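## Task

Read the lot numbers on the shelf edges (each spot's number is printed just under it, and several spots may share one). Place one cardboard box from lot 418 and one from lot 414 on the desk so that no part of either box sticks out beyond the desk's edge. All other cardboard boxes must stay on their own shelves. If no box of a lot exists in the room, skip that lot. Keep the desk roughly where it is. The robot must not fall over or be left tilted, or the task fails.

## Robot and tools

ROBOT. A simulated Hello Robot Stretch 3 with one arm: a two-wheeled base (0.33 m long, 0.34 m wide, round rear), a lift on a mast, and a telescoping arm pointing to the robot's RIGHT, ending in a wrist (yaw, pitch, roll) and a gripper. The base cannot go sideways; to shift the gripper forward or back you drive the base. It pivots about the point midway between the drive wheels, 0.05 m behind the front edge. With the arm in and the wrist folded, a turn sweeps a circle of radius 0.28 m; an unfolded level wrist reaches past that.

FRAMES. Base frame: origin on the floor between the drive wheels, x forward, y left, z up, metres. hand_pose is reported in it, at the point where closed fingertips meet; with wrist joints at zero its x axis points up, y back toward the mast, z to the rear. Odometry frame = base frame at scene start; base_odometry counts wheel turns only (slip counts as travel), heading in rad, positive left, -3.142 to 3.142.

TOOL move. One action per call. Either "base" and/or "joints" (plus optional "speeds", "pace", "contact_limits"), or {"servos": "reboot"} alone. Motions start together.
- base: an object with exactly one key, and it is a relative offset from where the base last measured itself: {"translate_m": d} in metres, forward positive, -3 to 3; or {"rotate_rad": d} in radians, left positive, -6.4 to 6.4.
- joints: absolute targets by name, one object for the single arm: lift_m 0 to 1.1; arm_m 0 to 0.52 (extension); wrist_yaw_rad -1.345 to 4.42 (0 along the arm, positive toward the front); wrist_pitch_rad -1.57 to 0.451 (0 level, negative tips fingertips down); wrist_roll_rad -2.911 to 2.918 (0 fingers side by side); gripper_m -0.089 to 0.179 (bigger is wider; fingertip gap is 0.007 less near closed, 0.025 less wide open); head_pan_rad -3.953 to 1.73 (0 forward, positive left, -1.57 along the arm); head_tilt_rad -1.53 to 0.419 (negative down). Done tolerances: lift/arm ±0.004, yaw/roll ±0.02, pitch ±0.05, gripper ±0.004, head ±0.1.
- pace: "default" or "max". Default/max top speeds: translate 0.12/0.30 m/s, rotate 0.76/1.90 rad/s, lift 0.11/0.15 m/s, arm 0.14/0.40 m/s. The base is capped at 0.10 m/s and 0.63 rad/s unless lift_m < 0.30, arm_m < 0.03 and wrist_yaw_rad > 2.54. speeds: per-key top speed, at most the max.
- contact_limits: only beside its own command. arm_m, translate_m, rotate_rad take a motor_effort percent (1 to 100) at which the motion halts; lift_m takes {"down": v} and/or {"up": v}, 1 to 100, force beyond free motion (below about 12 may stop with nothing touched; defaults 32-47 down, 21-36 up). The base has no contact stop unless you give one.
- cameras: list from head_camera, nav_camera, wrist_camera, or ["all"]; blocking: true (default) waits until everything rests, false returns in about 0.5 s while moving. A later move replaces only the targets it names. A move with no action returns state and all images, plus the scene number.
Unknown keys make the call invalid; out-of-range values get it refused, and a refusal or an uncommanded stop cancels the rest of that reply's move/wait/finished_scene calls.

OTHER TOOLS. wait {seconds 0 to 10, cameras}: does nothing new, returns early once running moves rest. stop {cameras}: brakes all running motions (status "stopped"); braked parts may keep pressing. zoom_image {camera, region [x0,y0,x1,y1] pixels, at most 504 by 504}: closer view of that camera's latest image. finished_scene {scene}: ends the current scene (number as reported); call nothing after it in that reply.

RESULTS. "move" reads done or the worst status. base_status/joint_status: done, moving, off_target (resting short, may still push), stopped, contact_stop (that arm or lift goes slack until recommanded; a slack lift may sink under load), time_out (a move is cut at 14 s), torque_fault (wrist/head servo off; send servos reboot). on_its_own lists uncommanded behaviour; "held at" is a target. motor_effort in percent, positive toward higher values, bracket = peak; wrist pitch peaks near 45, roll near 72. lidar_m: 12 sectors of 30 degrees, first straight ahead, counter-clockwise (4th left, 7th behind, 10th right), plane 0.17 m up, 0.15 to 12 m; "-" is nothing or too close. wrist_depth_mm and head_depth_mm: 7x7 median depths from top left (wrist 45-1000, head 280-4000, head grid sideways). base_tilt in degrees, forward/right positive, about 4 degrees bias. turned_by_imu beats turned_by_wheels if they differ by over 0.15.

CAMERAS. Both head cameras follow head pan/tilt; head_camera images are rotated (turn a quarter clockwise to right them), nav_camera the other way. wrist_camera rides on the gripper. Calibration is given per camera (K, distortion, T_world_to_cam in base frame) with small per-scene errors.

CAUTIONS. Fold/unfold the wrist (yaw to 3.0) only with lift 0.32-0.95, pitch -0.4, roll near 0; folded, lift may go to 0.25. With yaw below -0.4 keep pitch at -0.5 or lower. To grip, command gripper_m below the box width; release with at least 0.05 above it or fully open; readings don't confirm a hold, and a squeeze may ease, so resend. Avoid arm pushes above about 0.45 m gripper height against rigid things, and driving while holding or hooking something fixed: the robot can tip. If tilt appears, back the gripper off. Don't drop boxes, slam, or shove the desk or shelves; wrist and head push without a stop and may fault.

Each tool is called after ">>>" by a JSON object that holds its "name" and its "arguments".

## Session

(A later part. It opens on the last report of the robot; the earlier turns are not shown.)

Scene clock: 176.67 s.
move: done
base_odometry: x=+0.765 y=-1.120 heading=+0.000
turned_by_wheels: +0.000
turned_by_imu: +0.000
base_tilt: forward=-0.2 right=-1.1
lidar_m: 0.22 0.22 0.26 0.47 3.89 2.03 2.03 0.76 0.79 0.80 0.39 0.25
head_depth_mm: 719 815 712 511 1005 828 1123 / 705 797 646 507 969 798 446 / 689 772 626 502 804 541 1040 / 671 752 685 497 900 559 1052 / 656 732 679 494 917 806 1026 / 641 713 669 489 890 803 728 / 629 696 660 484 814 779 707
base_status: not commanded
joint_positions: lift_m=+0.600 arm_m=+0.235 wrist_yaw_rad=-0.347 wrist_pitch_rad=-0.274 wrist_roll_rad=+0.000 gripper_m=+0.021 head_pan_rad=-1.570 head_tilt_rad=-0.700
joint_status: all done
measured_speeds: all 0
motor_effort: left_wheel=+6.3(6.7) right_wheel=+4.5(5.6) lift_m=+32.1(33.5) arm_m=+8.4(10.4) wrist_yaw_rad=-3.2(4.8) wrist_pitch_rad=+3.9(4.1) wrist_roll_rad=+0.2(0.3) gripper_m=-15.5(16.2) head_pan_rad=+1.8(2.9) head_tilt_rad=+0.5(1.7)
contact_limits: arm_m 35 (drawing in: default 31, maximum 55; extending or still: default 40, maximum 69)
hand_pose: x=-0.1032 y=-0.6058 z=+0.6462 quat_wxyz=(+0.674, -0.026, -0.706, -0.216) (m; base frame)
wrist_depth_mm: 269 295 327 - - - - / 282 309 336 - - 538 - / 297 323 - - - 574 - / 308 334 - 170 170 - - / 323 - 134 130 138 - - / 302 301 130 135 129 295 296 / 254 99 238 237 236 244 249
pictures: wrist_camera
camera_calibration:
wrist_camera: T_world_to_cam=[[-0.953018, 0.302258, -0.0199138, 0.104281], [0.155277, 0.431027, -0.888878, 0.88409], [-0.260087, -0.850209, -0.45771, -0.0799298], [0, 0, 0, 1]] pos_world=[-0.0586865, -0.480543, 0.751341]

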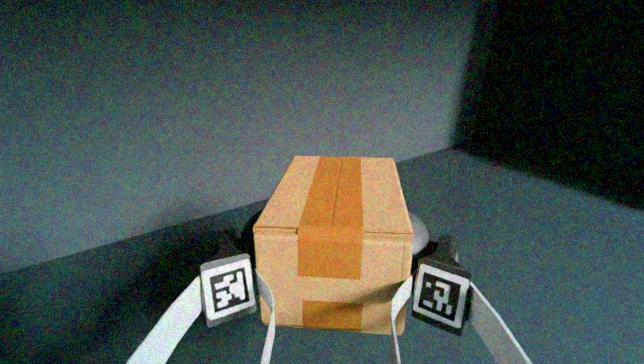

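>>> {"name": "move", "arguments": {"joints": {"arm_m":0.0}}}

>>> {"name": "move", "arguments": {"base": {"rotate_rad":-0.765}, "pace": "max"}}

>>> {"name": "move", "arguments": {"base": {"translate_m":-0.8}, "joints": {"lift_m":0.86}}}

>>> {"name": "move", "arguments": {"base": {"translate_m":-0.74}}}

>>> {"name": "move", "arguments": {"base": {"rotate_rad":-0.806}, "joints": {"wrist_yaw_rad":0}, "cameras": ["head_camera","nav_camera","wrist_camera"]}}

Scene clock: 215.77 s.
move: done
base_odometry: x=+0.765 y=-1.120 heading=+0.000
turned_by_wheels: +0.000
turned_by_imu: +0.000
base_tilt: forward=-0.3 right=-1.2
lidar_m: 0.22 0.22 0.26 0.47 3.89 2.03 2.03 0.77 0.80 0.81 0.39 0.25
head_depth_mm: 725 816 710 511 1002 825 1120 / 705 792 646 506 970 819 1089 / 689 772 628 501 955 791 628 / 670 752 683 497 925 811 730 / 658 733 673 493 919 804 1030 / 643 715 668 489 888 801 729 / 628 698 660 486 813 779 708
base_status: not commanded
joint_positions: lift_m=+0.600 arm_m=+0.001 wrist_yaw_rad=-0.347 wrist_pitch_rad=-0.274 wrist_roll_rad=+0.000 gripper_m=+0.021 head_pan_rad=-1.570 head_tilt_rad=-0.700
joint_status: all done
measured_speeds: all 0
motor_effort: left_wheel=+5.9(6.4) right_wheel=+4.8(5.8) lift_m=+24.2(32.1) arm_m=-12.6(14.8) wrist_yaw_rad=-2.1(4.4) wrist_pitch_rad=+4.0(4.1) wrist_roll_rad=+0.0(0.3) gripper_m=-15.6(16.0) head_pan_rad=+1.7(2.7) head_tilt_rad=-0.9(1.0)
hand_pose: x=-0.1032 y=-0.3713 z=+0.6462 quat_wxyz=(+0.673, -0.026, -0.706, -0.217) (m; base frame)
wrist_depth_mm: - - - - 715 - - / - - - - 751 - - / - - - - - - - / - - - 170 169 - - / - - 133 130 139 - 488 / 302 301 129 134 129 319 558 / 255 100 239 238 137 104 658
pictures: none

Scene clock: 217.93 s.
move: done
base_odometry: x=+0.765 y=-1.120 heading=-0.765
turned_by_wheels: -0.765
turned_by_imu: -0.752
base_tilt: forward=-0.4 right=-1.2
lidar_m: 0.30 0.23 0.22 0.24 0.34 1.11 2.21 2.03 1.65 0.76 0.82 0.51
head_depth_mm: 1342 1407 1716 2140 1700 1401 1192 / 1404 1144 1661 1863 1687 1388 1180 / 632 714 834 1178 1579 1349 627 / 654 729 761 936 1044 1279 1147 / 700 785 676 1037 973 1230 1130 / 751 847 668 555 969 820 1078 / 807 881 660 503 962 796 711
base_status: done
joint_positions: lift_m=+0.600 arm_m=+0.001 wrist_yaw_rad=-0.347 wrist_pitch_rad=-0.274 wrist_roll_rad=+0.000 gripper_m=+0.021 head_pan_rad=-1.570 head_tilt_rad=-0.700
joint_status: not commanded
measured_speeds: all 0
motor_effort: left_wheel=+7.8(12.3) right_wheel=-9.4(13.4) lift_m=+25.8(26.1) arm_m=-12.4(13.4) wrist_yaw_rad=-2.6(4.6) wrist_pitch_rad=+4.0(4.1) wrist_roll_rad=-0.1(0.6) gripper_m=-15.6(15.8) head_pan_rad=+2.0(2.3) head_tilt_rad=+0.1(1.5)
hand_pose: x=-0.1033 y=-0.3713 z=+0.6462 quat_wxyz=(+0.673, -0.026, -0.706, -0.217) (m; base frame)
wrist_depth_mm: - - - - - - - / - - 542 - - - - / - - - - - - - / - - 538 170 - - - / - - 133 130 147 - - / 313 - 130 134 128 - - / 281 99 126 812 807 828 875
pictures: none

Scene clock: 227.07 s.
move: done
base_odometry: x=+0.188 y=-0.566 heading=-0.764
turned_by_wheels: +0.000
turned_by_imu: -0.001
base_tilt: forward=-0.4 right=-1.1
lidar_m: 0.88 0.67 0.66 0.69 0.99 3.23 1.43 1.31 1.59 1.56 1.05 1.19
head_depth_mm: 1345 1457 1603 1791 1696 1475 - / 1419 1553 1717 1905 474 1419 - / 1503 1661 1863 2011 482 305 - / 1608 1797 2005 2107 1666 1366 - / 1685 1845 2053 1940 1665 1372 1167 / 1329 1481 1637 1889 1636 1359 1164 / 1442 1581 1657 1819 1583 1348 1155
base_status: done
joint_positions: lift_m=+0.860 arm_m=+0.001 wrist_yaw_rad=-0.347 wrist_pitch_rad=-0.275 wrist_roll_rad=+0.000 gripper_m=+0.021 head_pan_rad=-1.570 head_tilt_rad=-0.700
joint_status: all done
measured_speeds: all 0
motor_effort: left_wheel=-0.2(9.8) right_wheel=-11.3(15.4) lift_m=+30.8(34.6) arm_m=-11.7(13.7) wrist_yaw_rad=-3.3(4.4) wrist_pitch_rad=+4.1(4.2) wrist_roll_rad=-0.1(0.3) gripper_m=-15.6(16.0) head_pan_rad=+1.4(2.3) head_tilt_rad=-2.2(2.6)
hand_pose: x=-0.1033 y=-0.3713 z=+0.9060 quat_wxyz=(+0.673, -0.025, -0.706, -0.217) (m; base frame)
wrist_depth_mm: - - - - - - - / - - - - - - - / - - - - - - - / - - - 169 - - - / - - 139 130 149 - - / - - 129 134 128 - - / - - - - - - -
pictures: none

Scene clock: 235.60 s.
move: done
base_odometry: x=-0.346 y=-0.054 heading=-0.764
turned_by_wheels: +0.000
turned_by_imu: +0.000
base_tilt: forward=-0.2 right=-1.2
lidar_m: 1.42 1.09 1.06 1.12 1.59 2.64 0.99 0.71 0.78 1.29 1.79 1.63
head_depth_mm: 1014 1109 1214 1009 755 653 - / 1059 1164 1297 1462 474 635 - / 1119 1231 1379 1577 484 305 - / 1196 1327 1490 1703 1663 1365 - / 1274 1417 1623 1865 1648 1367 1165 / 1368 1549 1772 1992 1642 1357 1166 / 1487 1700 1990 2068 1634 1348 1153
base_status: done
joint_positions: lift_m=+0.860 arm_m=+0.001 wrist_yaw_rad=-0.347 wrist_pitch_rad=-0.275 wrist_roll_rad=+0.000 gripper_m=+0.021 head_pan_rad=-1.570 head_tilt_rad=-0.700
joint_status: not commanded
measured_speeds: all 0
motor_effort: left_wheel=-6.0(9.8) right_wheel=-5.4(15.2) lift_m=+30.0(31.5) arm_m=-11.2(12.6) wrist_yaw_rad=-2.5(4.9) wrist_pitch_rad=+4.0(4.3) wrist_roll_rad=-0.2(0.3) gripper_m=-15.6(16.2) head_pan_rad=+0.4(1.7) head_tilt_rad=-2.3(3.5)
hand_pose: x=-0.1033 y=-0.3713 z=+0.9060 quat_wxyz=(+0.673, -0.025, -0.706, -0.217) (m; base frame)
wrist_depth_mm: - - - - - - - / - - - - - - - / - - - - - - - / - - - 169 169 - - / - - 139 131 145 - - / - - 130 134 128 - - / - - - 142 137 104 -
pictures: none

Scene clock: 238.00 s.
move: done
base_odometry: x=-0.346 y=-0.054 heading=-1.570
turned_by_wheels: -0.806
turned_by_imu: -0.793
base_tilt: forward=-0.4 right=-1.3
lidar_m: 1.63 1.63 1.20 1.06 1.06 1.26 2.64 1.45 0.71 0.78 0.78 1.43
head_depth_mm: 1110 1245 1344 971 781 1429 - / 1082 1212 1312 962 771 1455 - / 1058 1187 1277 953 702 338 - / 1035 1152 1239 942 474 309 - / 1016 1124 1215 937 736 1303 1150 / 993 1108 1198 926 731 1266 1148 / 969 1076 1177 920 726 1259 1157
base_status: done
joint_positions: lift_m=+0.860 arm_m=+0.001 wrist_yaw_rad=-0.002 wrist_pitch_rad=-0.275 wrist_roll_rad=+0.000 gripper_m=+0.021 head_pan_rad=-1.570 head_tilt_rad=-0.700
joint_status: all done
measured_speeds: all 0
motor_effort: left_wheel=+7.4(12.8) right_wheel=-10.1(13.3) lift_m=+29.7(30.6) arm_m=-12.9(13.3) wrist_yaw_rad=+2.4(6.1) wrist_pitch_rad=+4.0(4.2) wrist_roll_rad=-0.3(0.3) gripper_m=-15.4(16.0) head_pan_rad=+0.7(1.2) head_tilt_rad=-3.2(3.6)
hand_pose: x=-0.0221 y=-0.3856 z=+0.9060 quat_wxyz=(+0.701, +0.096, -0.700, -0.098) (m; base frame)
wrist_depth_mm: - - - - - - - / - - - - - - - / 879 - - - - - - / 954 - - 169 169 - - / - - 133 130 139 - - / - - 129 135 128 - - / - 99 118 142 138 114 -
pictures: head_camera (sideways), nav_camera (sideways), wrist_camera
camera_calibration:
head_camera: T_world_to_cam=[[-0.0468185, 0.602479, -0.796761, 1.05221], [0.997496, -0.014134, -0.0693015, 0.0837088], [-0.0530141, -0.79801, -0.600308, 0.7371], [0, 0, 0, 1]] pos_world=[0.00484029, -0.0445365, 1.28665]
nav_camera: T_world_to_cam=[[0.0176182, -0.623615, 0.781533, -0.973777], [-0.999787, -0.0194264, 0.00703726, 0.0470691], [0.0107939, -0.781491, -0.623824, 0.764928], [0, 0, 0, 1]] pos_world=[0.0559587, -0.00856248, 1.23789]
wrist_camera: T_world_to_cam=[[-0.999091, -0.037665, -0.0199394, -0.0119237], [0.000440881, 0.458711, -0.888585, 1.01457], [0.042615, -0.887787, -0.458278, 0.239917], [0, 0, 0, 1]] pos_world=[-0.0225843, -0.252848, 1.01124]

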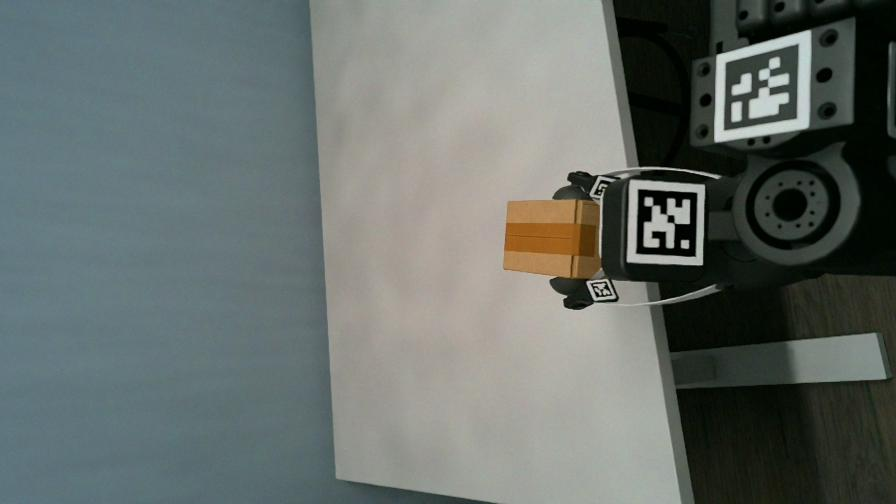

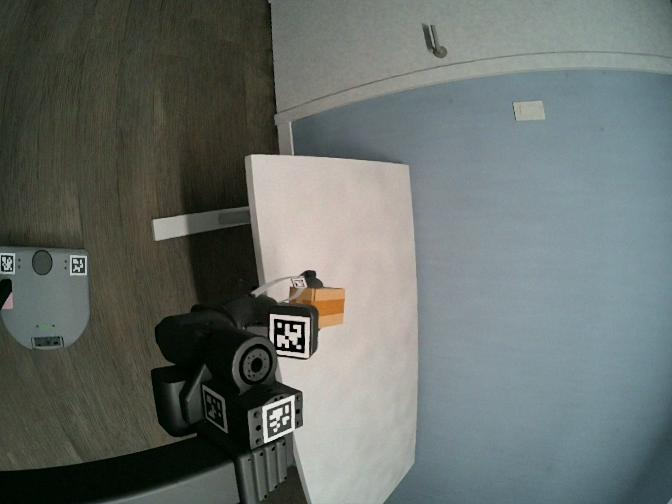

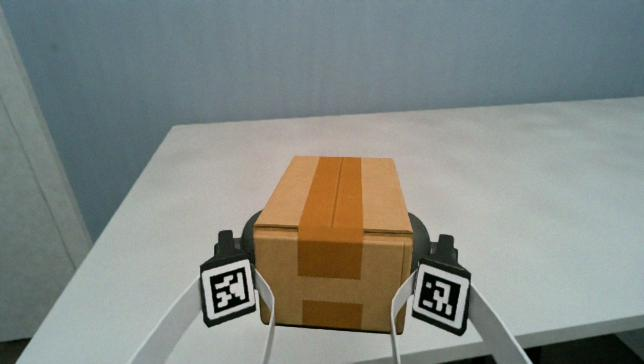

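>>> {"name": "move", "arguments": {"joints": {"arm_m":0.22}}}

>>> {"name": "move", "arguments": {"joints": {"lift_m":0.76}}}

>>> {"name": "move", "arguments": {"joints": {"lift_m":0.68}, "speeds": {"lift_m":0.02}, "contact_limits": {"lift_m":{"down":13}}, "cameras": ["wrist_camera"]}}

Scene clock: 249.70 s.
move: done
base_odometry: x=-0.346 y=-0.054 heading=-1.570
turned_by_wheels: +0.000
turned_by_imu: +0.000
base_tilt: forward=-0.2 right=-1.1
lidar_m: 1.63 1.63 1.20 1.06 1.06 1.26 2.64 1.45 0.71 0.78 0.78 1.43
head_depth_mm: 1106 1252 1336 971 302 - 1161 / 1080 1219 1310 380 384 1316 1180 / 1054 1182 1270 382 414 1373 1177 / 1031 1157 1240 476 678 1335 1170 / 1011 1129 1218 936 737 1323 1160 / 993 1105 1199 927 731 1265 1149 / 971 1079 1183 924 727 1259 1152
base_status: not commanded
joint_positions: lift_m=+0.860 arm_m=+0.220 wrist_yaw_rad=-0.002 wrist_pitch_rad=-0.275 wrist_roll_rad=+0.000 gripper_m=+0.021 head_pan_rad=-1.570 head_tilt_rad=-0.700
joint_status: all done
measured_speeds: all 0
motor_effort: left_wheel=+7.1(8.0) right_wheel=-9.7(10.9) lift_m=+29.3(30.0) arm_m=+12.2(14.6) wrist_yaw_rad=+0.2(3.1) wrist_pitch_rad=+4.1(4.2) wrist_roll_rad=-0.1(0.3) gripper_m=-14.9(16.0) head_pan_rad=+0.2(1.0) head_tilt_rad=-4.1(4.3)
hand_pose: x=-0.0221 y=-0.6051 z=+0.9060 quat_wxyz=(+0.701, +0.096, -0.700, -0.098) (m; base frame)
wrist_depth_mm: - - - - - - - / - - - - - - - / - - - - - - - / - - - 170 169 - - / - - 133 130 139 - - / - - 130 134 128 - - / - 99 118 142 137 104 -
pictures: none

Scene clock: 251.43 s.
move: done
base_odometry: x=-0.346 y=-0.054 heading=-1.570
turned_by_wheels: +0.000
turned_by_imu: +0.000
base_tilt: forward=-0.3 right=-1.2
lidar_m: 1.64 1.63 1.20 1.06 1.06 1.26 2.64 1.45 0.71 0.78 0.78 1.43
head_depth_mm: 1106 1254 1344 966 782 1298 287 / 1083 1218 1314 960 417 355 316 / 1057 1190 1273 953 445 1324 1177 / 1040 1156 1249 767 469 1338 1173 / 1015 1126 1220 935 737 1318 1156 / 988 1101 1198 926 732 1265 1157 / 968 1080 1178 922 726 1265 1153
base_status: not commanded
joint_positions: lift_m=+0.760 arm_m=+0.220 wrist_yaw_rad=-0.002 wrist_pitch_rad=-0.275 wrist_roll_rad=+0.000 gripper_m=+0.021 head_pan_rad=-1.570 head_tilt_rad=-0.700
joint_status: all done
measured_speeds: all 0
motor_effort: left_wheel=+7.4(7.8) right_wheel=-9.3(10.5) lift_m=+25.1(28.7) arm_m=+9.4(12.9) wrist_yaw_rad=+1.0(3.2) wrist_pitch_rad=+4.2(4.3) wrist_roll_rad=+0.0(0.3) gripper_m=-15.4(15.7) head_pan_rad=+0.2(0.9) head_tilt_rad=-4.0(4.5)
hand_pose: x=-0.0221 y=-0.6051 z=+0.8060 quat_wxyz=(+0.701, +0.096, -0.700, -0.098) (m; base frame)
wrist_depth_mm: - - - - - - - / - - - - - - - / - - - - - - - / - - - 170 168 - - / - - 133 130 139 - - / - - 130 134 128 - - / - 99 118 142 137 104 -
pictures: none

Scene clock: 255.80 s.
move: done
base_odometry: x=-0.346 y=-0.054 heading=-1.570
turned_by_wheels: +0.000
turned_by_imu: +0.000
base_tilt: forward=-0.3 right=-1.4
lidar_m: 1.64 1.64 1.20 1.06 1.06 1.26 2.64 1.45 0.71 0.78 0.78 1.43
head_depth_mm: 1109 1245 1347 970 781 1371 1194 / 1086 1211 1309 960 775 436 368 / 1055 1190 1279 950 696 499 1177 / 1032 1155 1241 940 584 1280 1179 / 1016 1126 1220 933 735 1316 1160 / 989 1106 1200 927 730 1258 1157 / 970 1082 1186 921 725 1259 1156
base_status: not commanded
joint_positions: lift_m=+0.680 arm_m=+0.220 wrist_yaw_rad=-0.002 wrist_pitch_rad=-0.219 wrist_roll_rad=+0.000 gripper_m=+0.021 head_pan_rad=-1.570 head_tilt_rad=-0.700
joint_status: all done
measured_speeds: all 0
motor_effort: left_wheel=+7.2(8.0) right_wheel=-10.4(10.6) lift_m=+21.0(26.9) arm_m=+3.9(10.4) wrist_yaw_rad=+1.2(3.3) wrist_pitch_rad=-6.2(6.6) wrist_roll_rad=-0.2(0.3) gripper_m=-15.2(16.0) head_pan_rad=-0.4(0.9) head_tilt_rad=-4.7(5.2)
contact_limits: lift_m down 13 (down: maximum 72; up: maximum 65)
hand_pose: x=-0.0221 y=-0.6099 z=+0.7395 quat_wxyz=(+0.703, +0.077, -0.703, -0.078) (m; base frame)
wrist_depth_mm: - - - - - - - / - - - - - - - / - - - - - - - / - - - 165 167 - - / - - 132 129 136 - - / - - 129 135 128 - - / - 99 117 144 139 104 -
pictures: wrist_camera
camera_calibration:
wrist_camera: T_world_to_cam=[[-0.999091, -0.0387583, -0.0177205, -0.0259984], [0.000343085, 0.408478, -0.912768, 0.956715], [0.0426158, -0.911945, -0.408094, -0.0872644], [0, 0, 0, 1]] pos_world=[-0.0225842, -0.471385, 0.837187]

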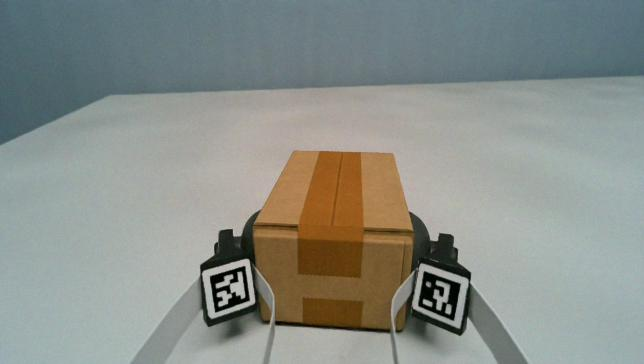

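>>> {"name": "move", "arguments": {"joints": {"lift_m":0.693}}}

>>> {"name": "move", "arguments": {"joints": {"gripper_m":0.179}}}

>>> {"name": "move", "arguments": {"joints": {"arm_m":0.0}, "cameras": ["wrist_camera"]}}

>>> {"name": "move", "arguments": {"base": {"rotate_rad":-1.62}, "joints": {"head_tilt_rad":-0.2,"wrist_pitch_rad":-0.4,"lift_m":0.8,"head_pan_rad":0}, "cameras": ["nav_camera"]}}

Scene clock: 261.97 s.
move: done
base_odometry: x=-0.346 y=-0.054 heading=-1.570
turned_by_wheels: +0.000
turned_by_imu: +0.000
base_tilt: forward=-0.3 right=-1.2
lidar_m: 1.64 1.64 1.20 1.06 1.06 1.26 2.64 1.44 0.71 0.78 0.78 1.43
head_depth_mm: 1106 1254 1346 968 781 1375 1169 / 1078 1225 1316 960 772 412 356 / 1057 1195 1272 951 497 487 1173 / 1036 1153 1243 943 577 1277 1175 / 1012 1130 1218 937 737 1326 1156 / 992 1107 1195 926 730 1264 1153 / 972 1077 1185 922 726 1256 1156
base_status: not commanded
joint_positions: lift_m=+0.693 arm_m=+0.220 wrist_yaw_rad=-0.002 wrist_pitch_rad=-0.258 wrist_roll_rad=+0.000 gripper_m=+0.021 head_pan_rad=-1.570 head_tilt_rad=-0.700
joint_status: all done
measured_speeds: all 0
motor_effort: left_wheel=+6.9(7.6) right_wheel=-9.6(10.2) lift_m=+31.2(31.7) arm_m=-2.0(2.5) wrist_yaw_rad=+2.1(2.8) wrist_pitch_rad=+0.9(6.2) wrist_roll_rad=+0.1(0.5) gripper_m=-15.1(15.6) head_pan_rad=-0.5(0.8) head_tilt_rad=-4.6(5.9)
hand_pose: x=-0.0221 y=-0.6066 z=+0.7431 quat_wxyz=(+0.701, +0.090, -0.701, -0.092) (m; base frame)
wrist_depth_mm: - - - - - - - / - - - - - - - / - - - - - - - / - - - 164 164 - - / - - 133 130 137 - - / - - 129 135 128 - - / - 99 117 144 139 - -
pictures: none

Scene clock: 264.10 s.
move: done
base_odometry: x=-0.346 y=-0.054 heading=-1.570
turned_by_wheels: +0.000
turned_by_imu: +0.000
base_tilt: forward=-0.3 right=-1.3
lidar_m: 1.64 1.64 1.20 1.06 1.06 1.26 2.64 1.45 0.71 0.78 0.78 1.44
head_depth_mm: 1106 1254 1340 971 779 1371 1161 / 1081 1213 1308 960 773 413 356 / 1060 1183 1274 950 498 486 1181 / 1035 1157 1242 944 578 1277 1176 / 1011 1127 1221 940 722 1326 1154 / 999 1105 1197 927 731 1270 1155 / 973 1077 1181 922 727 1264 1156
base_status: not commanded
joint_positions: lift_m=+0.693 arm_m=+0.220 wrist_yaw_rad=-0.002 wrist_pitch_rad=-0.265 wrist_roll_rad=+0.000 gripper_m=+0.179 head_pan_rad=-1.570 head_tilt_rad=-0.700
joint_status: all done
measured_speeds: all 0
motor_effort: left_wheel=+7.5(7.9) right_wheel=-9.6(10.4) lift_m=+30.7(31.3) arm_m=-5.8(6.0) wrist_yaw_rad=+1.2(3.0) wrist_pitch_rad=+2.3(2.5) wrist_roll_rad=+0.1(0.3) gripper_m=+0.6(85.8) head_pan_rad=-0.7(1.0) head_tilt_rad=-4.6(6.0)
hand_pose: x=-0.0221 y=-0.6059 z=+0.7413 quat_wxyz=(+0.701, +0.093, -0.701, -0.095) (m; base frame)
wrist_depth_mm: - - - - - - - / - - - - - - - / - - - - - - - / - - - 163 164 - - / - 142 - 128 132 - - / - 126 - 134 132 - - / - - - 143 - - 105
pictures: none

Scene clock: 266.97 s.
move: done
base_odometry: x=-0.346 y=-0.054 heading=-1.570
turned_by_wheels: +0.000
turned_by_imu: +0.000
base_tilt: forward=-0.3 right=-1.3
lidar_m: 1.63 1.63 1.20 1.06 1.06 1.26 2.64 1.45 0.71 0.78 0.78 1.44
head_depth_mm: 1106 1242 1339 966 780 1369 1190 / 1085 1216 1315 960 774 1319 1181 / 1060 1183 1277 952 745 1346 1135 / 1034 1157 1246 947 740 1341 407 / 1021 1131 1226 935 737 1304 1138 / 992 1095 1205 927 731 1258 1152 / 969 1078 1186 923 727 1261 1160
base_status: not commanded
joint_positions: lift_m=+0.693 arm_m=+0.001 wrist_yaw_rad=-0.002 wrist_pitch_rad=-0.265 wrist_roll_rad=+0.000 gripper_m=+0.179 head_pan_rad=-1.570 head_tilt_rad=-0.700
joint_status: all done
measured_speeds: all 0
motor_effort: left_wheel=+7.2(7.8) right_wheel=-9.5(10.5) lift_m=+29.8(30.8) arm_m=-11.9(15.3) wrist_yaw_rad=+0.3(3.2) wrist_pitch_rad=+2.3(2.5) wrist_roll_rad=+0.0(0.3) gripper_m=+0.5(1.1) head_pan_rad=-0.7(1.3) head_tilt_rad=-4.9(5.9)
hand_pose: x=-0.0221 y=-0.3865 z=+0.7413 quat_wxyz=(+0.701, +0.093, -0.701, -0.095) (m; base frame)
wrist_depth_mm: - - - - - - - / - - - 325 - - - / 861 - - 329 - - - / - - - - - - - / - 143 - - - - - / - - - - - - - / 923 961 969 963 965 934 105
pictures: wrist_camera
camera_calibration:
wrist_camera: T_world_to_cam=[[-0.999091, -0.0378541, -0.0195818, -0.0155759], [0.000440848, 0.450258, -0.892898, 0.868468], [0.0426168, -0.892096, -0.449832, 0.155799], [0, 0, 0, 1]] pos_world=[-0.0225843, -0.252637, 0.845232]

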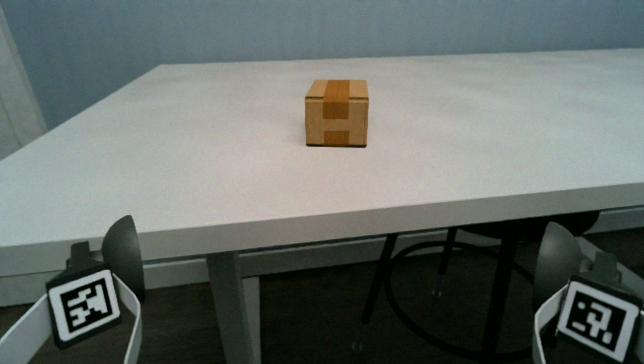

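Scene clock: 270.63 s.
move: done
base_odometry: x=-0.346 y=-0.054 heading=+3.094
turned_by_wheels: -1.620
turned_by_imu: -1.593
base_tilt: forward=-0.4 right=-1.2
lidar_m: 0.78 0.78 1.40 1.81 1.63 1.22 1.06 1.06 1.23 2.64 2.43 0.71
head_depth_mm: 1240 1278 1329 1370 1407 1085 793 / 1193 1238 1271 1325 1365 1079 790 / 1159 1200 1234 1273 1317 1074 788 / 1127 1159 1196 1233 1268 1070 784 / 1095 1121 1157 1192 1232 1054 780 / 1065 1090 1126 1159 1193 1052 775 / 1032 1057 1092 1126 1155 1045 771
base_status: done
joint_positions: lift_m=+0.800 arm_m=+0.001 wrist_yaw_rad=-0.002 wrist_pitch_rad=-0.413 wrist_roll_rad=+0.000 gripper_m=+0.179 head_pan_rad=+0.001 head_tilt_rad=-0.199
joint_status: all done
measured_speeds: all 0
motor_effort: left_wheel=+8.3(12.2) right_wheel=-10.3(13.6) lift_m=+25.2(33.9) arm_m=-11.9(13.5) wrist_yaw_rad=+1.8(3.1) wrist_pitch_rad=+1.9(4.3) wrist_roll_rad=+0.0(0.3) gripper_m=+0.1(1.1) head_pan_rad=-3.4(4.9) head_tilt_rad=-2.4(8.4)
hand_pose: x=-0.0221 y=-0.3706 z=+0.8139 quat_wxyz=(+0.692, +0.144, -0.692, -0.146) (m; base frame)
wrist_depth_mm: - - - - - - - / - - - - - - - / - - - - - - - / - - - - - - - / - - - - - - - / 123 - - - - - - / 941 976 995 992 980 951 105
pictures: nav_camera (sideways)
camera_calibration:
nav_camera: T_world_to_cam=[[0.172025, 0.0172393, 0.984942, -1.24015], [0.0137998, -0.999791, 0.015089, 0.0304719], [0.984996, 0.0109963, -0.172227, 0.171399], [0, 0, 0, 1]] pos_world=[0.0440886, 0.0499601, 1.25053]

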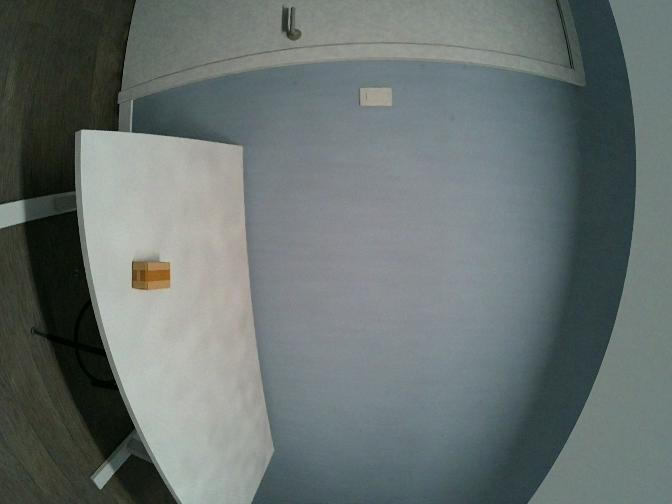

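>>> {"name": "move", "arguments": {"joints": {"wrist_yaw_rad":3.0,"gripper_m":0.04}}}

>>> {"name": "move", "arguments": {"base": {"rotate_rad":-1.6}, "joints": {"lift_m":0.28}, "pace": "max", "cameras": ["nav_camera"]}}

>>> {"name": "move", "arguments": {"base": {"translate_m":2.05}, "pace": "max", "contact_limits": {"translate_m":40}}}

>>> {"name": "move", "arguments": {"base": {"rotate_rad":-1.6}, "pace": "max", "cameras": ["nav_camera"]}}

Scene clock: 290.13 s.
move: done
base_odometry: x=-0.346 y=-0.054 heading=+3.094
turned_by_wheels: +0.000
turned_by_imu: +0.000
base_tilt: forward=-0.3 right=-1.1
lidar_m: 0.78 0.78 1.40 1.81 1.63 1.22 1.06 1.06 1.23 2.64 2.44 0.71
head_depth_mm: 1227 1275 1317 1364 1418 1086 793 / 1203 1234 1278 1322 1371 1081 789 / 1160 1194 1233 1277 1322 1071 783 / 1129 1156 1192 1230 1276 1064 783 / 1090 1130 1159 1190 1234 1058 777 / 1060 1092 1125 1154 1188 1050 774 / 1032 1061 1090 1117 1156 1044 770
base_status: not commanded
joint_positions: lift_m=+0.800 arm_m=+0.001 wrist_yaw_rad=+2.997 wrist_pitch_rad=-0.413 wrist_roll_rad=+0.000 gripper_m=+0.040 head_pan_rad=+0.000 head_tilt_rad=-0.200
joint_status: all done
measured_speeds: all 0
motor_effort: left_wheel=+8.4(9.4) right_wheel=-9.7(10.6) lift_m=+22.5(24.1) arm_m=-8.8(10.5) wrist_yaw_rad=+2.5(4.9) wrist_pitch_rad=+1.9(2.0) wrist_roll_rad=+0.1(0.3) gripper_m=+0.1(81.9) head_pan_rad=-2.7(3.8) head_tilt_rad=-2.7(3.6)
hand_pose: x=+0.0112 y=+0.0772 z=+0.8139 quat_wxyz=(+0.195, +0.700, +0.095, +0.680) (m; base frame)
wrist_depth_mm: - 137 - - - - - / - 147 - - - - - / - 161 - - - - - / - 186 - - - - - / - - 202 - - - - / - - 127 - 129 - - / - - 260 995 943 972 983
pictures: none

Scene clock: 294.40 s.
move: done
base_odometry: x=-0.346 y=-0.054 heading=+1.494
turned_by_wheels: -1.600
turned_by_imu: -1.574
base_tilt: forward=-0.3 right=-1.1
lidar_m: 2.64 2.48 0.71 0.89 0.78 1.39 1.81 1.64 1.23 1.06 1.06 1.22
head_depth_mm: 2340 1666 1658 1677 1692 1696 1653 / 2335 2708 2812 2880 2963 2248 1731 / 2349 2621 2668 2800 2904 2336 1715 / 2397 2539 2600 2714 2805 2323 1715 / 2362 2451 2547 2613 2714 2299 1696 / 2299 2376 2450 2524 2597 2291 1715 / 2267 2316 2365 2406 2560 2269 1689
base_status: done
joint_positions: lift_m=+0.280 arm_m=+0.001 wrist_yaw_rad=+2.997 wrist_pitch_rad=-0.415 wrist_roll_rad=+0.000 gripper_m=+0.040 head_pan_rad=+0.000 head_tilt_rad=-0.200
joint_status: all done
measured_speeds: all 0
motor_effort: left_wheel=+8.4(12.5) right_wheel=-10.0(13.4) lift_m=+25.9(27.1) arm_m=-12.0(13.3) wrist_yaw_rad=+3.0(3.3) wrist_pitch_rad=+2.2(2.3) wrist_roll_rad=-0.1(0.3) gripper_m=+0.6(0.9) head_pan_rad=-3.1(3.6) head_tilt_rad=-2.1(3.4)
hand_pose: x=+0.0111 y=+0.0769 z=+0.2934 quat_wxyz=(+0.195, +0.700, +0.095, +0.680) (m; base frame)
wrist_depth_mm: - 137 - - - - - / - 148 - - - - - / 941 161 865 905 893 878 879 / 719 186 662 723 705 697 699 / 605 580 202 564 570 579 575 / 515 510 127 301 129 499 494 / 437 280 257 270 419 433 429
pictures: nav_camera (sideways)
camera_calibration:
nav_camera: T_world_to_cam=[[0.17293, 0.0170645, 0.984786, -1.23988], [0.0128981, -0.999803, 0.0150598, 0.0304451], [0.98485, 0.0100976, -0.173117, 0.172549], [0, 0, 0, 1]] pos_world=[0.0440853, 0.0498547, 1.25043]

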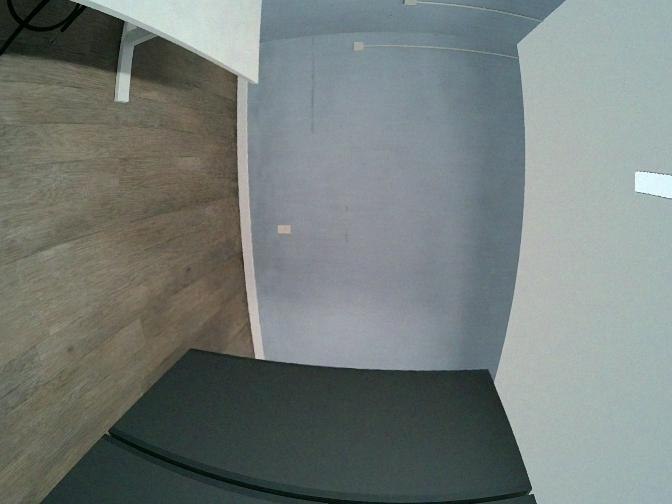

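Scene clock: 302.67 s.
move: done
base_odometry: x=-0.189 y=+1.990 heading=+1.494
turned_by_wheels: +0.000
turned_by_imu: +0.001
base_tilt: forward=-0.3 right=-1.3
lidar_m: 0.68 0.68 0.78 1.35 1.51 1.51 3.46 1.06 0.62 0.67 1.38 0.79
head_depth_mm: 672 695 719 747 773 801 835 / 650 673 694 721 746 772 799 / 631 649 671 695 717 744 770 / 609 628 650 668 690 714 741 / 592 608 628 646 666 688 711 / 575 590 606 626 646 667 687 / 556 572 587 606 624 644 665
base_status: done
joint_positions: lift_m=+0.280 arm_m=+0.001 wrist_yaw_rad=+2.997 wrist_pitch_rad=-0.415 wrist_roll_rad=+0.000 gripper_m=+0.040 head_pan_rad=+0.000 head_tilt_rad=-0.200
joint_status: not commanded
measured_speeds: all 0
motor_effort: left_wheel=+2.3(16.6) right_wheel=+0.2(10.9) lift_m=+24.0(30.7) arm_m=-8.8(13.0) wrist_yaw_rad=+1.7(3.4) wrist_pitch_rad=+2.2(2.4) wrist_roll_rad=+0.0(0.4) gripper_m=+0.3(1.0) head_pan_rad=-2.8(3.7) head_tilt_rad=-0.9(2.8)
contact_limits: translate_m 40 (maximum 100)
hand_pose: x=+0.0111 y=+0.0770 z=+0.2934 quat_wxyz=(+0.195, +0.700, +0.096, +0.680) (m; base frame)
wrist_depth_mm: - 137 - - - - 598 / - 147 - - - - 606 / 945 162 855 898 899 844 621 / 730 186 665 708 711 706 668 / 601 576 202 567 561 575 583 / 508 507 127 298 129 499 494 / 431 280 256 269 427 432 430
pictures: none

Scene clock: 304.80 s.
move: done
base_odometry: x=-0.189 y=+1.990 heading=-0.106
turned_by_wheels: -1.600
turned_by_imu: -1.568
base_tilt: forward=-0.3 right=-1.2
lidar_m: 0.66 1.40 0.80 0.68 0.68 0.78 1.34 1.50 1.51 3.38 1.07 0.62
head_depth_mm: 516 532 547 562 584 605 629 / 620 624 625 627 632 634 639 / 787 791 793 796 803 812 817 / 1849 1904 1949 2015 2076 2120 1592 / 1801 1848 1895 1946 2020 2078 1707 / 1732 1784 1829 1895 1961 2001 1703 / 1683 1719 1781 1839 1877 1944 1694
base_status: done
joint_positions: lift_m=+0.280 arm_m=+0.001 wrist_yaw_rad=+2.997 wrist_pitch_rad=-0.415 wrist_roll_rad=+0.000 gripper_m=+0.040 head_pan_rad=+0.000 head_tilt_rad=-0.200
joint_status: not commanded
measured_speeds: all 0
motor_effort: left_wheel=+4.7(15.2) right_wheel=-8.1(15.0) lift_m=+26.3(26.7) arm_m=-12.8(13.3) wrist_yaw_rad=+1.6(3.0) wrist_pitch_rad=+2.2(2.3) wrist_roll_rad=-0.3(0.3) gripper_m=+0.2(0.9) head_pan_rad=-2.1(3.6) head_tilt_rad=-0.8(1.3)
hand_pose: x=+0.0111 y=+0.0770 z=+0.2934 quat_wxyz=(+0.195, +0.700, +0.096, +0.680) (m; base frame)
wrist_depth_mm: 542 137 622 - - - - / 585 148 - - - - - / 632 161 170 810 850 884 874 / - 182 664 708 713 698 686 / 599 581 202 568 568 574 574 / 512 506 127 300 130 498 493 / 431 280 258 268 422 431 429
pictures: nav_camera (sideways)
camera_calibration:
nav_camera: T_world_to_cam=[[0.17293, 0.0170645, 0.984786, -1.23988], [0.0128981, -0.999803, 0.0150598, 0.0304451], [0.98485, 0.0100976, -0.173117, 0.172549], [0, 0, 0, 1]] pos_world=[0.0440853, 0.0498547, 1.25043]

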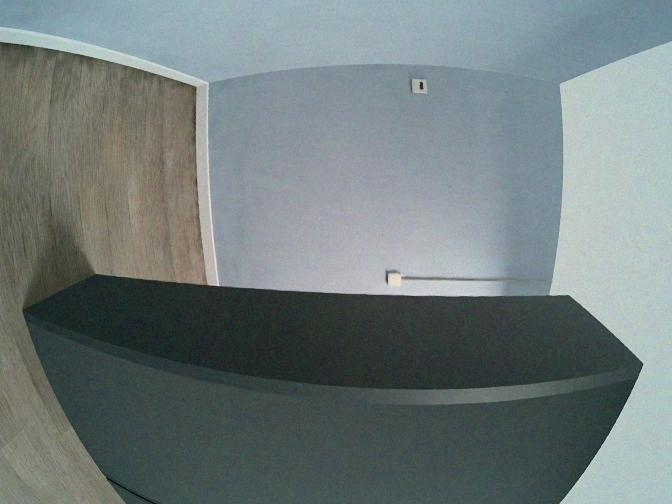

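>>> {"name": "move", "arguments": {"base": {"rotate_rad":0.6}, "pace": "max"}}

>>> {"name": "move", "arguments": {"base": {"translate_m":0.48}, "pace": "max", "contact_limits": {"translate_m":40}}}

>>> {"name": "move", "arguments": {"base": {"rotate_rad":-0.6}, "pace": "max", "cameras": ["nav_camera"]}}

Scene clock: 325.23 s.
move: done
base_odometry: x=-0.189 y=+1.990 heading=+0.494
turned_by_wheels: +0.600
turned_by_imu: +0.588
base_tilt: forward=-0.3 right=-1.2
lidar_m: 1.25 0.77 0.68 0.68 0.82 1.51 1.50 1.76 3.59 0.95 0.62 0.76
head_depth_mm: 1715 1736 1778 1837 1872 1925 1740 / 1766 1799 1854 1895 1938 1991 1733 / 1805 1842 1897 1949 2007 2053 1719 / 1857 1900 1963 2003 2083 2144 1719 / 1504 1566 1605 1675 1736 1802 1642 / 1208 1239 1273 1304 1341 1397 1434 / 1011 1028 1047 1076 1101 1130 1165
base_status: done
joint_positions: lift_m=+0.280 arm_m=+0.001 wrist_yaw_rad=+2.997 wrist_pitch_rad=-0.415 wrist_roll_rad=+0.000 gripper_m=+0.040 head_pan_rad=+0.000 head_tilt_rad=-0.200
joint_status: not commanded
measured_speeds: all 0
motor_effort: left_wheel=-7.1(15.1) right_wheel=+7.0(13.6) lift_m=+28.6(29.5) arm_m=-12.2(12.5) wrist_yaw_rad=+1.1(2.7) wrist_pitch_rad=+2.2(2.3) wrist_roll_rad=+0.0(0.4) gripper_m=+0.2(0.8) head_pan_rad=-2.7(3.0) head_tilt_rad=+0.9(1.4)
hand_pose: x=+0.0111 y=+0.0770 z=+0.2934 quat_wxyz=(+0.195, +0.700, +0.096, +0.680) (m; base frame)
wrist_depth_mm: - 137 - - 635 615 588 / - 147 - - - - 634 / 882 162 173 818 - - - / 738 186 662 707 701 711 667 / 601 579 202 570 566 578 574 / 519 507 127 298 130 496 493 / 436 280 259 269 422 432 428
pictures: none

Scene clock: 328.17 s.
move: done
base_odometry: x=+0.233 y=+2.217 heading=+0.494
turned_by_wheels: +0.000
turned_by_imu: +0.000
base_tilt: forward=-0.3 right=-1.3
lidar_m: 0.97 0.60 0.53 0.53 0.64 1.19 1.97 2.20 3.72 0.49 0.58 1.53
head_depth_mm: 1308 1344 1371 1409 1447 1477 1526 / 1356 1382 1411 1455 1501 1539 1577 / 1395 1426 1458 1501 1560 1587 1620 / 1435 1459 1499 1550 1591 1650 1676 / 1171 1212 1257 1302 1350 1407 1455 / 942 963 988 1021 1051 1087 1114 / 783 802 816 837 859 881 907
base_status: done
joint_positions: lift_m=+0.280 arm_m=+0.001 wrist_yaw_rad=+2.997 wrist_pitch_rad=-0.415 wrist_roll_rad=+0.000 gripper_m=+0.040 head_pan_rad=+0.000 head_tilt_rad=-0.200
joint_status: not commanded
measured_speeds: all 0
motor_effort: left_wheel=+2.4(13.6) right_wheel=+5.1(13.6) lift_m=+30.1(30.8) arm_m=-11.9(13.2) wrist_yaw_rad=+0.5(3.4) wrist_pitch_rad=+2.2(2.4) wrist_roll_rad=-0.1(0.3) gripper_m=+0.1(1.0) head_pan_rad=-1.8(3.1) head_tilt_rad=+0.8(2.1)
contact_limits: translate_m 40 (maximum 100)
hand_pose: x=+0.0110 y=+0.0770 z=+0.2934 quat_wxyz=(+0.195, +0.700, +0.096, +0.680) (m; base frame)
wrist_depth_mm: - 137 573 539 514 491 468 / - 147 617 598 563 532 505 / - 161 170 631 604 576 538 / 735 186 191 678 647 - - / 604 576 202 569 567 577 569 / 510 510 126 299 130 497 491 / 435 280 258 268 424 434 431
pictures: none

Scene clock: 329.60 s.
move: done
base_odometry: x=+0.233 y=+2.217 heading=-0.106
turned_by_wheels: -0.600
turned_by_imu: -0.589
base_tilt: forward=-0.2 right=-1.2
lidar_m: 1.53 1.10 0.62 0.53 0.53 0.61 1.05 1.98 2.49 3.82 0.49 0.56
head_depth_mm: 1572 1628 1697 1742 1808 1881 1741 / 1516 1561 1632 1678 1744 1812 1719 / 1470 1528 1562 1615 1677 1740 1727 / 1425 1467 1511 1567 1618 1664 1692 / 1387 1423 1461 1497 1546 1596 1640 / 1337 1367 1414 1450 1500 1551 1583 / 1300 1331 1373 1415 1452 1492 1537
base_status: done
joint_positions: lift_m=+0.280 arm_m=+0.001 wrist_yaw_rad=+2.997 wrist_pitch_rad=-0.415 wrist_roll_rad=+0.000 gripper_m=+0.040 head_pan_rad=+0.000 head_tilt_rad=-0.200
joint_status: not commanded
measured_speeds: all 0
motor_effort: left_wheel=+5.6(13.8) right_wheel=-8.9(15.1) lift_m=+29.3(30.9) arm_m=-12.4(13.3) wrist_yaw_rad=+2.1(2.7) wrist_pitch_rad=+2.2(2.4) wrist_roll_rad=+0.0(0.3) gripper_m=-0.1(0.7) head_pan_rad=-2.3(2.8) head_tilt_rad=+1.4(2.0)
hand_pose: x=+0.0110 y=+0.0770 z=+0.2934 quat_wxyz=(+0.195, +0.700, +0.096, +0.680) (m; base frame)
wrist_depth_mm: 432 137 514 568 612 - - / 467 148 557 609 - - - / 506 162 587 641 - 837 870 / 538 182 190 682 709 694 691 / 561 559 203 571 563 583 574 / 513 509 126 301 129 493 496 / 435 280 257 269 422 428 431
pictures: nav_camera (sideways)
camera_calibration:
nav_camera: T_world_to_cam=[[0.17293, 0.0170645, 0.984786, -1.23988], [0.0128981, -0.999803, 0.0150598, 0.0304451], [0.98485, 0.0100976, -0.173117, 0.172549], [0, 0, 0, 1]] pos_world=[0.0440853, 0.0498547, 1.25043]

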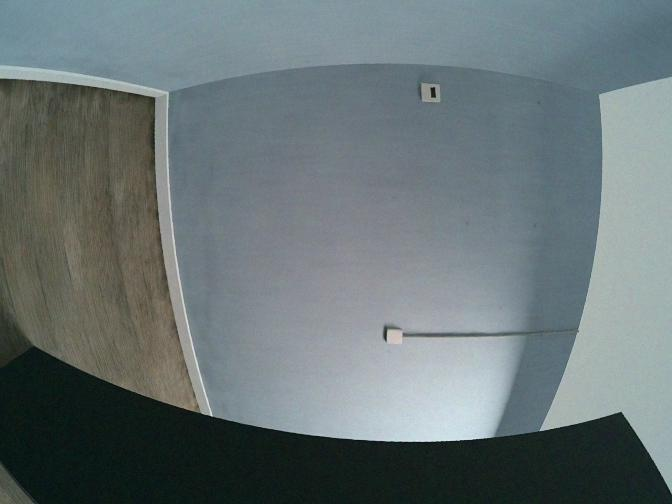

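>>> {"name": "move", "arguments": {"base": {"translate_m":0.8}, "joints": {"head_pan_rad":-1.75,"head_tilt_rad":-0.25}, "pace": "max", "contact_limits": {"translate_m":40}, "cameras": ["nav_camera","head_camera"]}}

Scene clock: 338.37 s.
move: done
base_odometry: x=+1.029 y=+2.133 heading=-0.106
turned_by_wheels: +0.000
turned_by_imu: +0.001
base_tilt: forward=-0.3 right=-1.4
lidar_m: 0.77 0.77 0.88 0.75 0.75 0.86 1.47 0.56 0.36 1.17 1.57 0.90
head_depth_mm: 288 297 310 324 343 364 387 / 348 378 1002 344 350 357 371 / 1120 484 1178 1202 798 537 454 / 1117 570 1205 1242 798 583 903 / 1055 858 1141 1181 851 1225 961 / 1007 1022 1085 1124 1163 1213 1271 / 1508 1810 1891 1955 2027 1996 1598
base_status: done
joint_positions: lift_m=+0.280 arm_m=+0.001 wrist_yaw_rad=+2.998 wrist_pitch_rad=-0.415 wrist_roll_rad=+0.000 gripper_m=+0.040 head_pan_rad=-1.751 head_tilt_rad=-0.250
joint_status: all done
measured_speeds: all 0
motor_effort: left_wheel=+0.8(12.6) right_wheel=+5.5(14.4) lift_m=+27.6(29.1) arm_m=-9.2(11.8) wrist_yaw_rad=+0.8(2.9) wrist_pitch_rad=+2.2(2.4) wrist_roll_rad=-0.3(0.3) gripper_m=+0.2(0.9) head_pan_rad=+3.4(6.2) head_tilt_rad=-3.2(7.4)
contact_limits: translate_m 40 (maximum 100)
hand_pose: x=+0.0110 y=+0.0770 z=+0.2934 quat_wxyz=(+0.195, +0.700, +0.096, +0.680) (m; base frame)
wrist_depth_mm: 596 137 - - - 921 - / 629 147 - - - 976 - / - 161 193 858 906 839 - / 702 186 660 710 711 706 672 / 603 573 201 572 566 577 579 / 510 511 126 301 129 498 493 / 435 282 258 268 425 431 435
pictures: head_camera (sideways), nav_camera (sideways)
camera_calibration:
head_camera: T_world_to_cam=[[-0.0104559, 0.201339, -0.979466, 1.29044], [0.973604, -0.221299, -0.0558834, 0.0664696], [-0.228006, -0.954196, -0.19371, 0.209038], [0, 0, 0, 1]] pos_world=[-0.00356048, -0.0456428, 1.30815]
nav_camera: T_world_to_cam=[[-0.0229097, -0.22133, 0.97493, -1.22579], [-0.986135, 0.165325, 0.0143593, 0.037474], [-0.164358, -0.961083, -0.222049, 0.243257], [0, 0, 0, 1]] pos_world=[0.0488533, -0.0437096, 1.24854]

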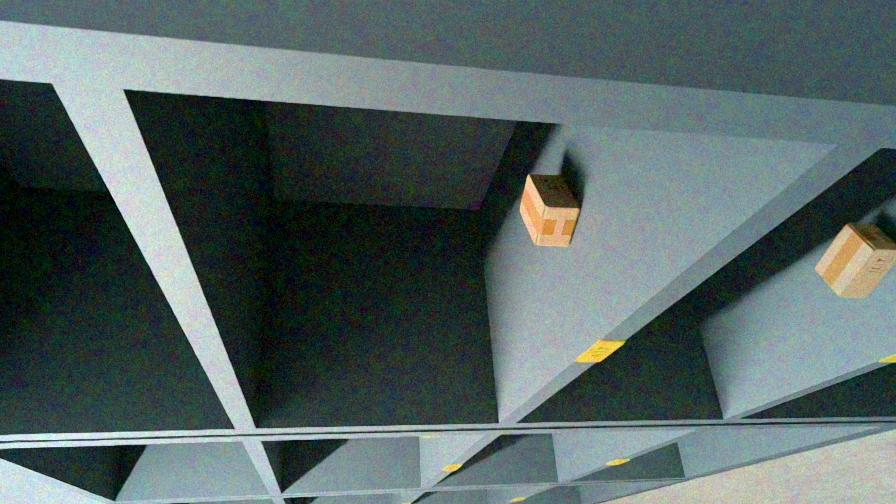

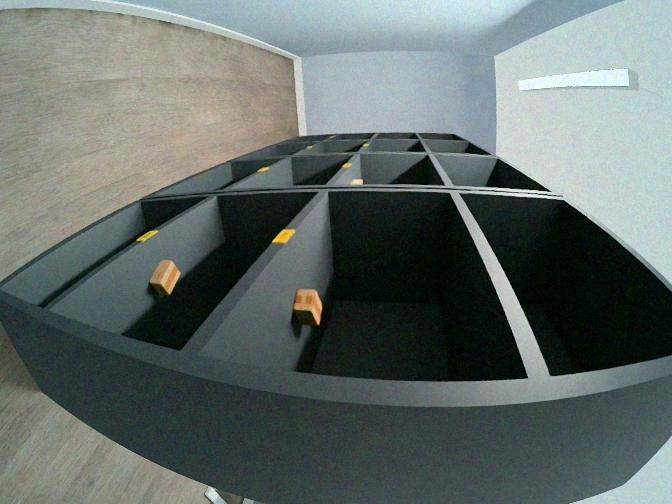

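>>> {"name": "zoom_image", "arguments": {"camera": "head_camera", "region": [400, 250, 896, 504]}}

>>> {"name": "move", "arguments": {"base": {"translate_m":0.17}, "pace": "max"}}

>>> {"name": "move", "arguments": {"base": {"rotate_rad":-1.34}, "joints": {"head_pan_rad":-1.2,"head_tilt_rad":-0.5}, "pace": "max", "cameras": ["nav_camera","head_camera"]}}

>>> {"name": "zoom_image", "arguments": {"camera": "head_camera", "region": [392, 0, 896, 504]}}

Scaled by 1.016 from the camera's 896x504 image, which has a finer 1280x720 frame.

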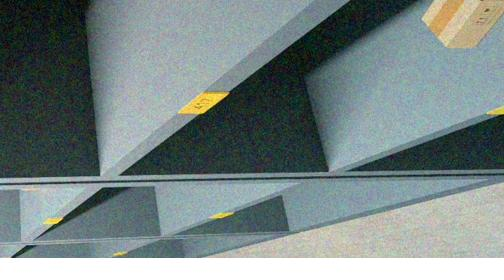

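Scene clock: 362.00 s.
move: done
base_odometry: x=+1.198 y=+2.115 heading=-0.106
turned_by_wheels: +0.000
turned_by_imu: +0.000
base_tilt: forward=-0.4 right=-1.2
lidar_m: 0.61 0.61 0.69 0.80 0.79 0.91 1.57 0.46 0.46 1.17 1.24 0.71
head_depth_mm: 1055 625 1074 1098 828 574 983 / 1173 783 1241 1262 822 1136 977 / 1129 1137 1228 1281 813 1302 937 / 1068 1094 1161 1201 1028 1287 1041 / 1042 1072 1123 1168 1221 1259 1338 / 1622 1881 1925 2001 2034 2018 1607 / 2784 2632 2785 2856 2886 2104 1602
base_status: done
joint_positions: lift_m=+0.280 arm_m=+0.001 wrist_yaw_rad=+2.998 wrist_pitch_rad=-0.415 wrist_roll_rad=+0.000 gripper_m=+0.040 head_pan_rad=-1.750 head_tilt_rad=-0.250
joint_status: not commanded
measured_speeds: all 0
motor_effort: left_wheel=+6.4(13.8) right_wheel=+1.6(12.9) lift_m=+25.7(27.0) arm_m=-7.7(8.8) wrist_yaw_rad=+2.1(3.1) wrist_pitch_rad=+2.2(2.3) wrist_roll_rad=+0.0(0.3) gripper_m=+0.1(1.0) head_pan_rad=+3.0(4.0) head_tilt_rad=-1.7(2.9)
hand_pose: x=+0.0110 y=+0.0770 z=+0.2934 quat_wxyz=(+0.195, +0.700, +0.096, +0.680) (m; base frame)
wrist_depth_mm: 613 137 - - 908 - 517 / - 148 157 - 951 - 528 / - 161 193 850 897 745 541 / 710 186 659 707 702 706 561 / 599 586 201 571 568 581 561 / 512 514 127 299 129 496 495 / 435 280 258 269 424 436 428
pictures: none

Scene clock: 364.00 s.
move: done
base_odometry: x=+1.198 y=+2.115 heading=-1.445
turned_by_wheels: -1.340
turned_by_imu: -1.314
base_tilt: forward=-0.4 right=-1.3
lidar_m: 2.06 0.88 0.63 0.61 0.62 0.83 0.79 0.82 1.09 2.76 0.46 1.17
head_depth_mm: 2515 2722 2914 3009 2085 1624 1319 / 2611 2800 3016 2980 2085 1617 1310 / 712 2805 2946 2819 2084 1597 1304 / 517 570 637 720 830 982 1193 / 405 436 474 519 574 643 728 / 355 384 424 476 525 871 742 / 821 897 964 682 1066 926 796
base_status: done
joint_positions: lift_m=+0.280 arm_m=+0.001 wrist_yaw_rad=+2.998 wrist_pitch_rad=-0.415 wrist_roll_rad=+0.000 gripper_m=+0.040 head_pan_rad=-1.196 head_tilt_rad=-0.507
joint_status: all done
measured_speeds: all 0
motor_effort: left_wheel=+5.5(15.2) right_wheel=-8.9(14.4) lift_m=+24.9(26.3) arm_m=-12.7(13.1) wrist_yaw_rad=+1.2(3.1) wrist_pitch_rad=+2.3(2.3) wrist_roll_rad=-0.1(0.4) gripper_m=+0.1(1.0) head_pan_rad=-3.0(4.9) head_tilt_rad=+3.2(5.5)
hand_pose: x=+0.0110 y=+0.0770 z=+0.2934 quat_wxyz=(+0.195, +0.700, +0.096, +0.680) (m; base frame)
wrist_depth_mm: 534 137 - - - - - / - 147 - - - - - / - 161 170 - - - 799 / 668 182 191 687 710 694 700 / 604 577 203 561 563 579 586 / 509 510 127 301 129 499 495 / 433 281 257 270 424 432 434
pictures: head_camera (sideways), nav_camera (sideways)
camera_calibration:
head_camera: T_world_to_cam=[[-0.203802, 0.391221, -0.897447, 1.18456], [0.938374, 0.339429, -0.0651296, 0.078684], [0.279139, -0.855414, -0.436288, 0.521681], [0, 0, 0, 1]] pos_world=[0.0219582, -0.0438785, 1.29581]
nav_camera: T_world_to_cam=[[0.185298, -0.423982, 0.886512, -1.11171], [-0.924086, -0.382043, 0.0104364, 0.0422345], [0.334261, -0.821147, -0.462588, 0.553227], [0, 0, 0, 1]] pos_world=[0.0601038, -0.000928903, 1.24102]

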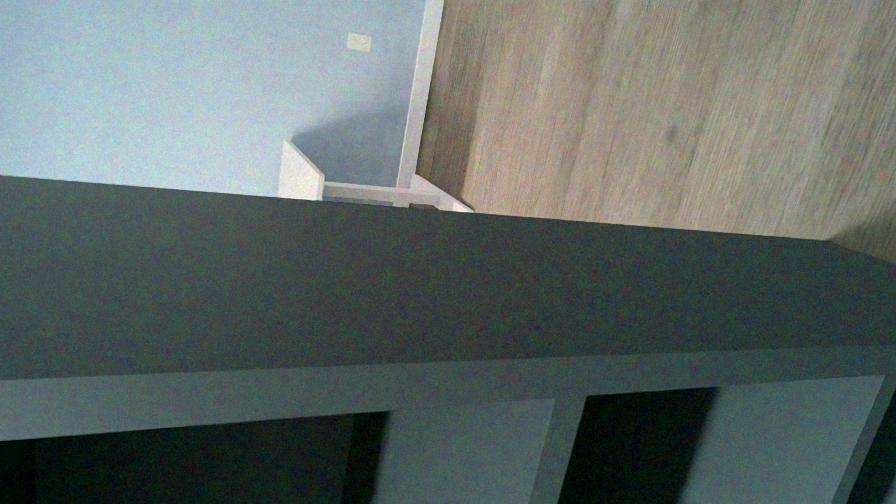

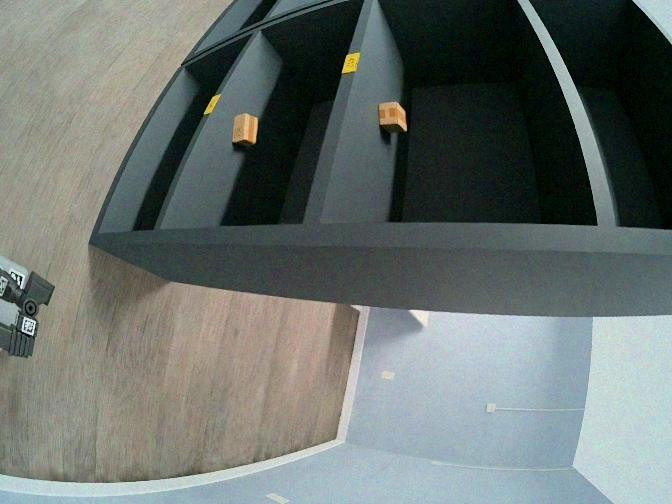

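Scaled by 1.000.

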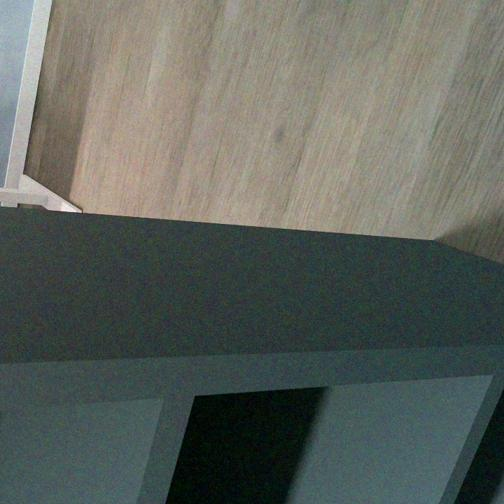

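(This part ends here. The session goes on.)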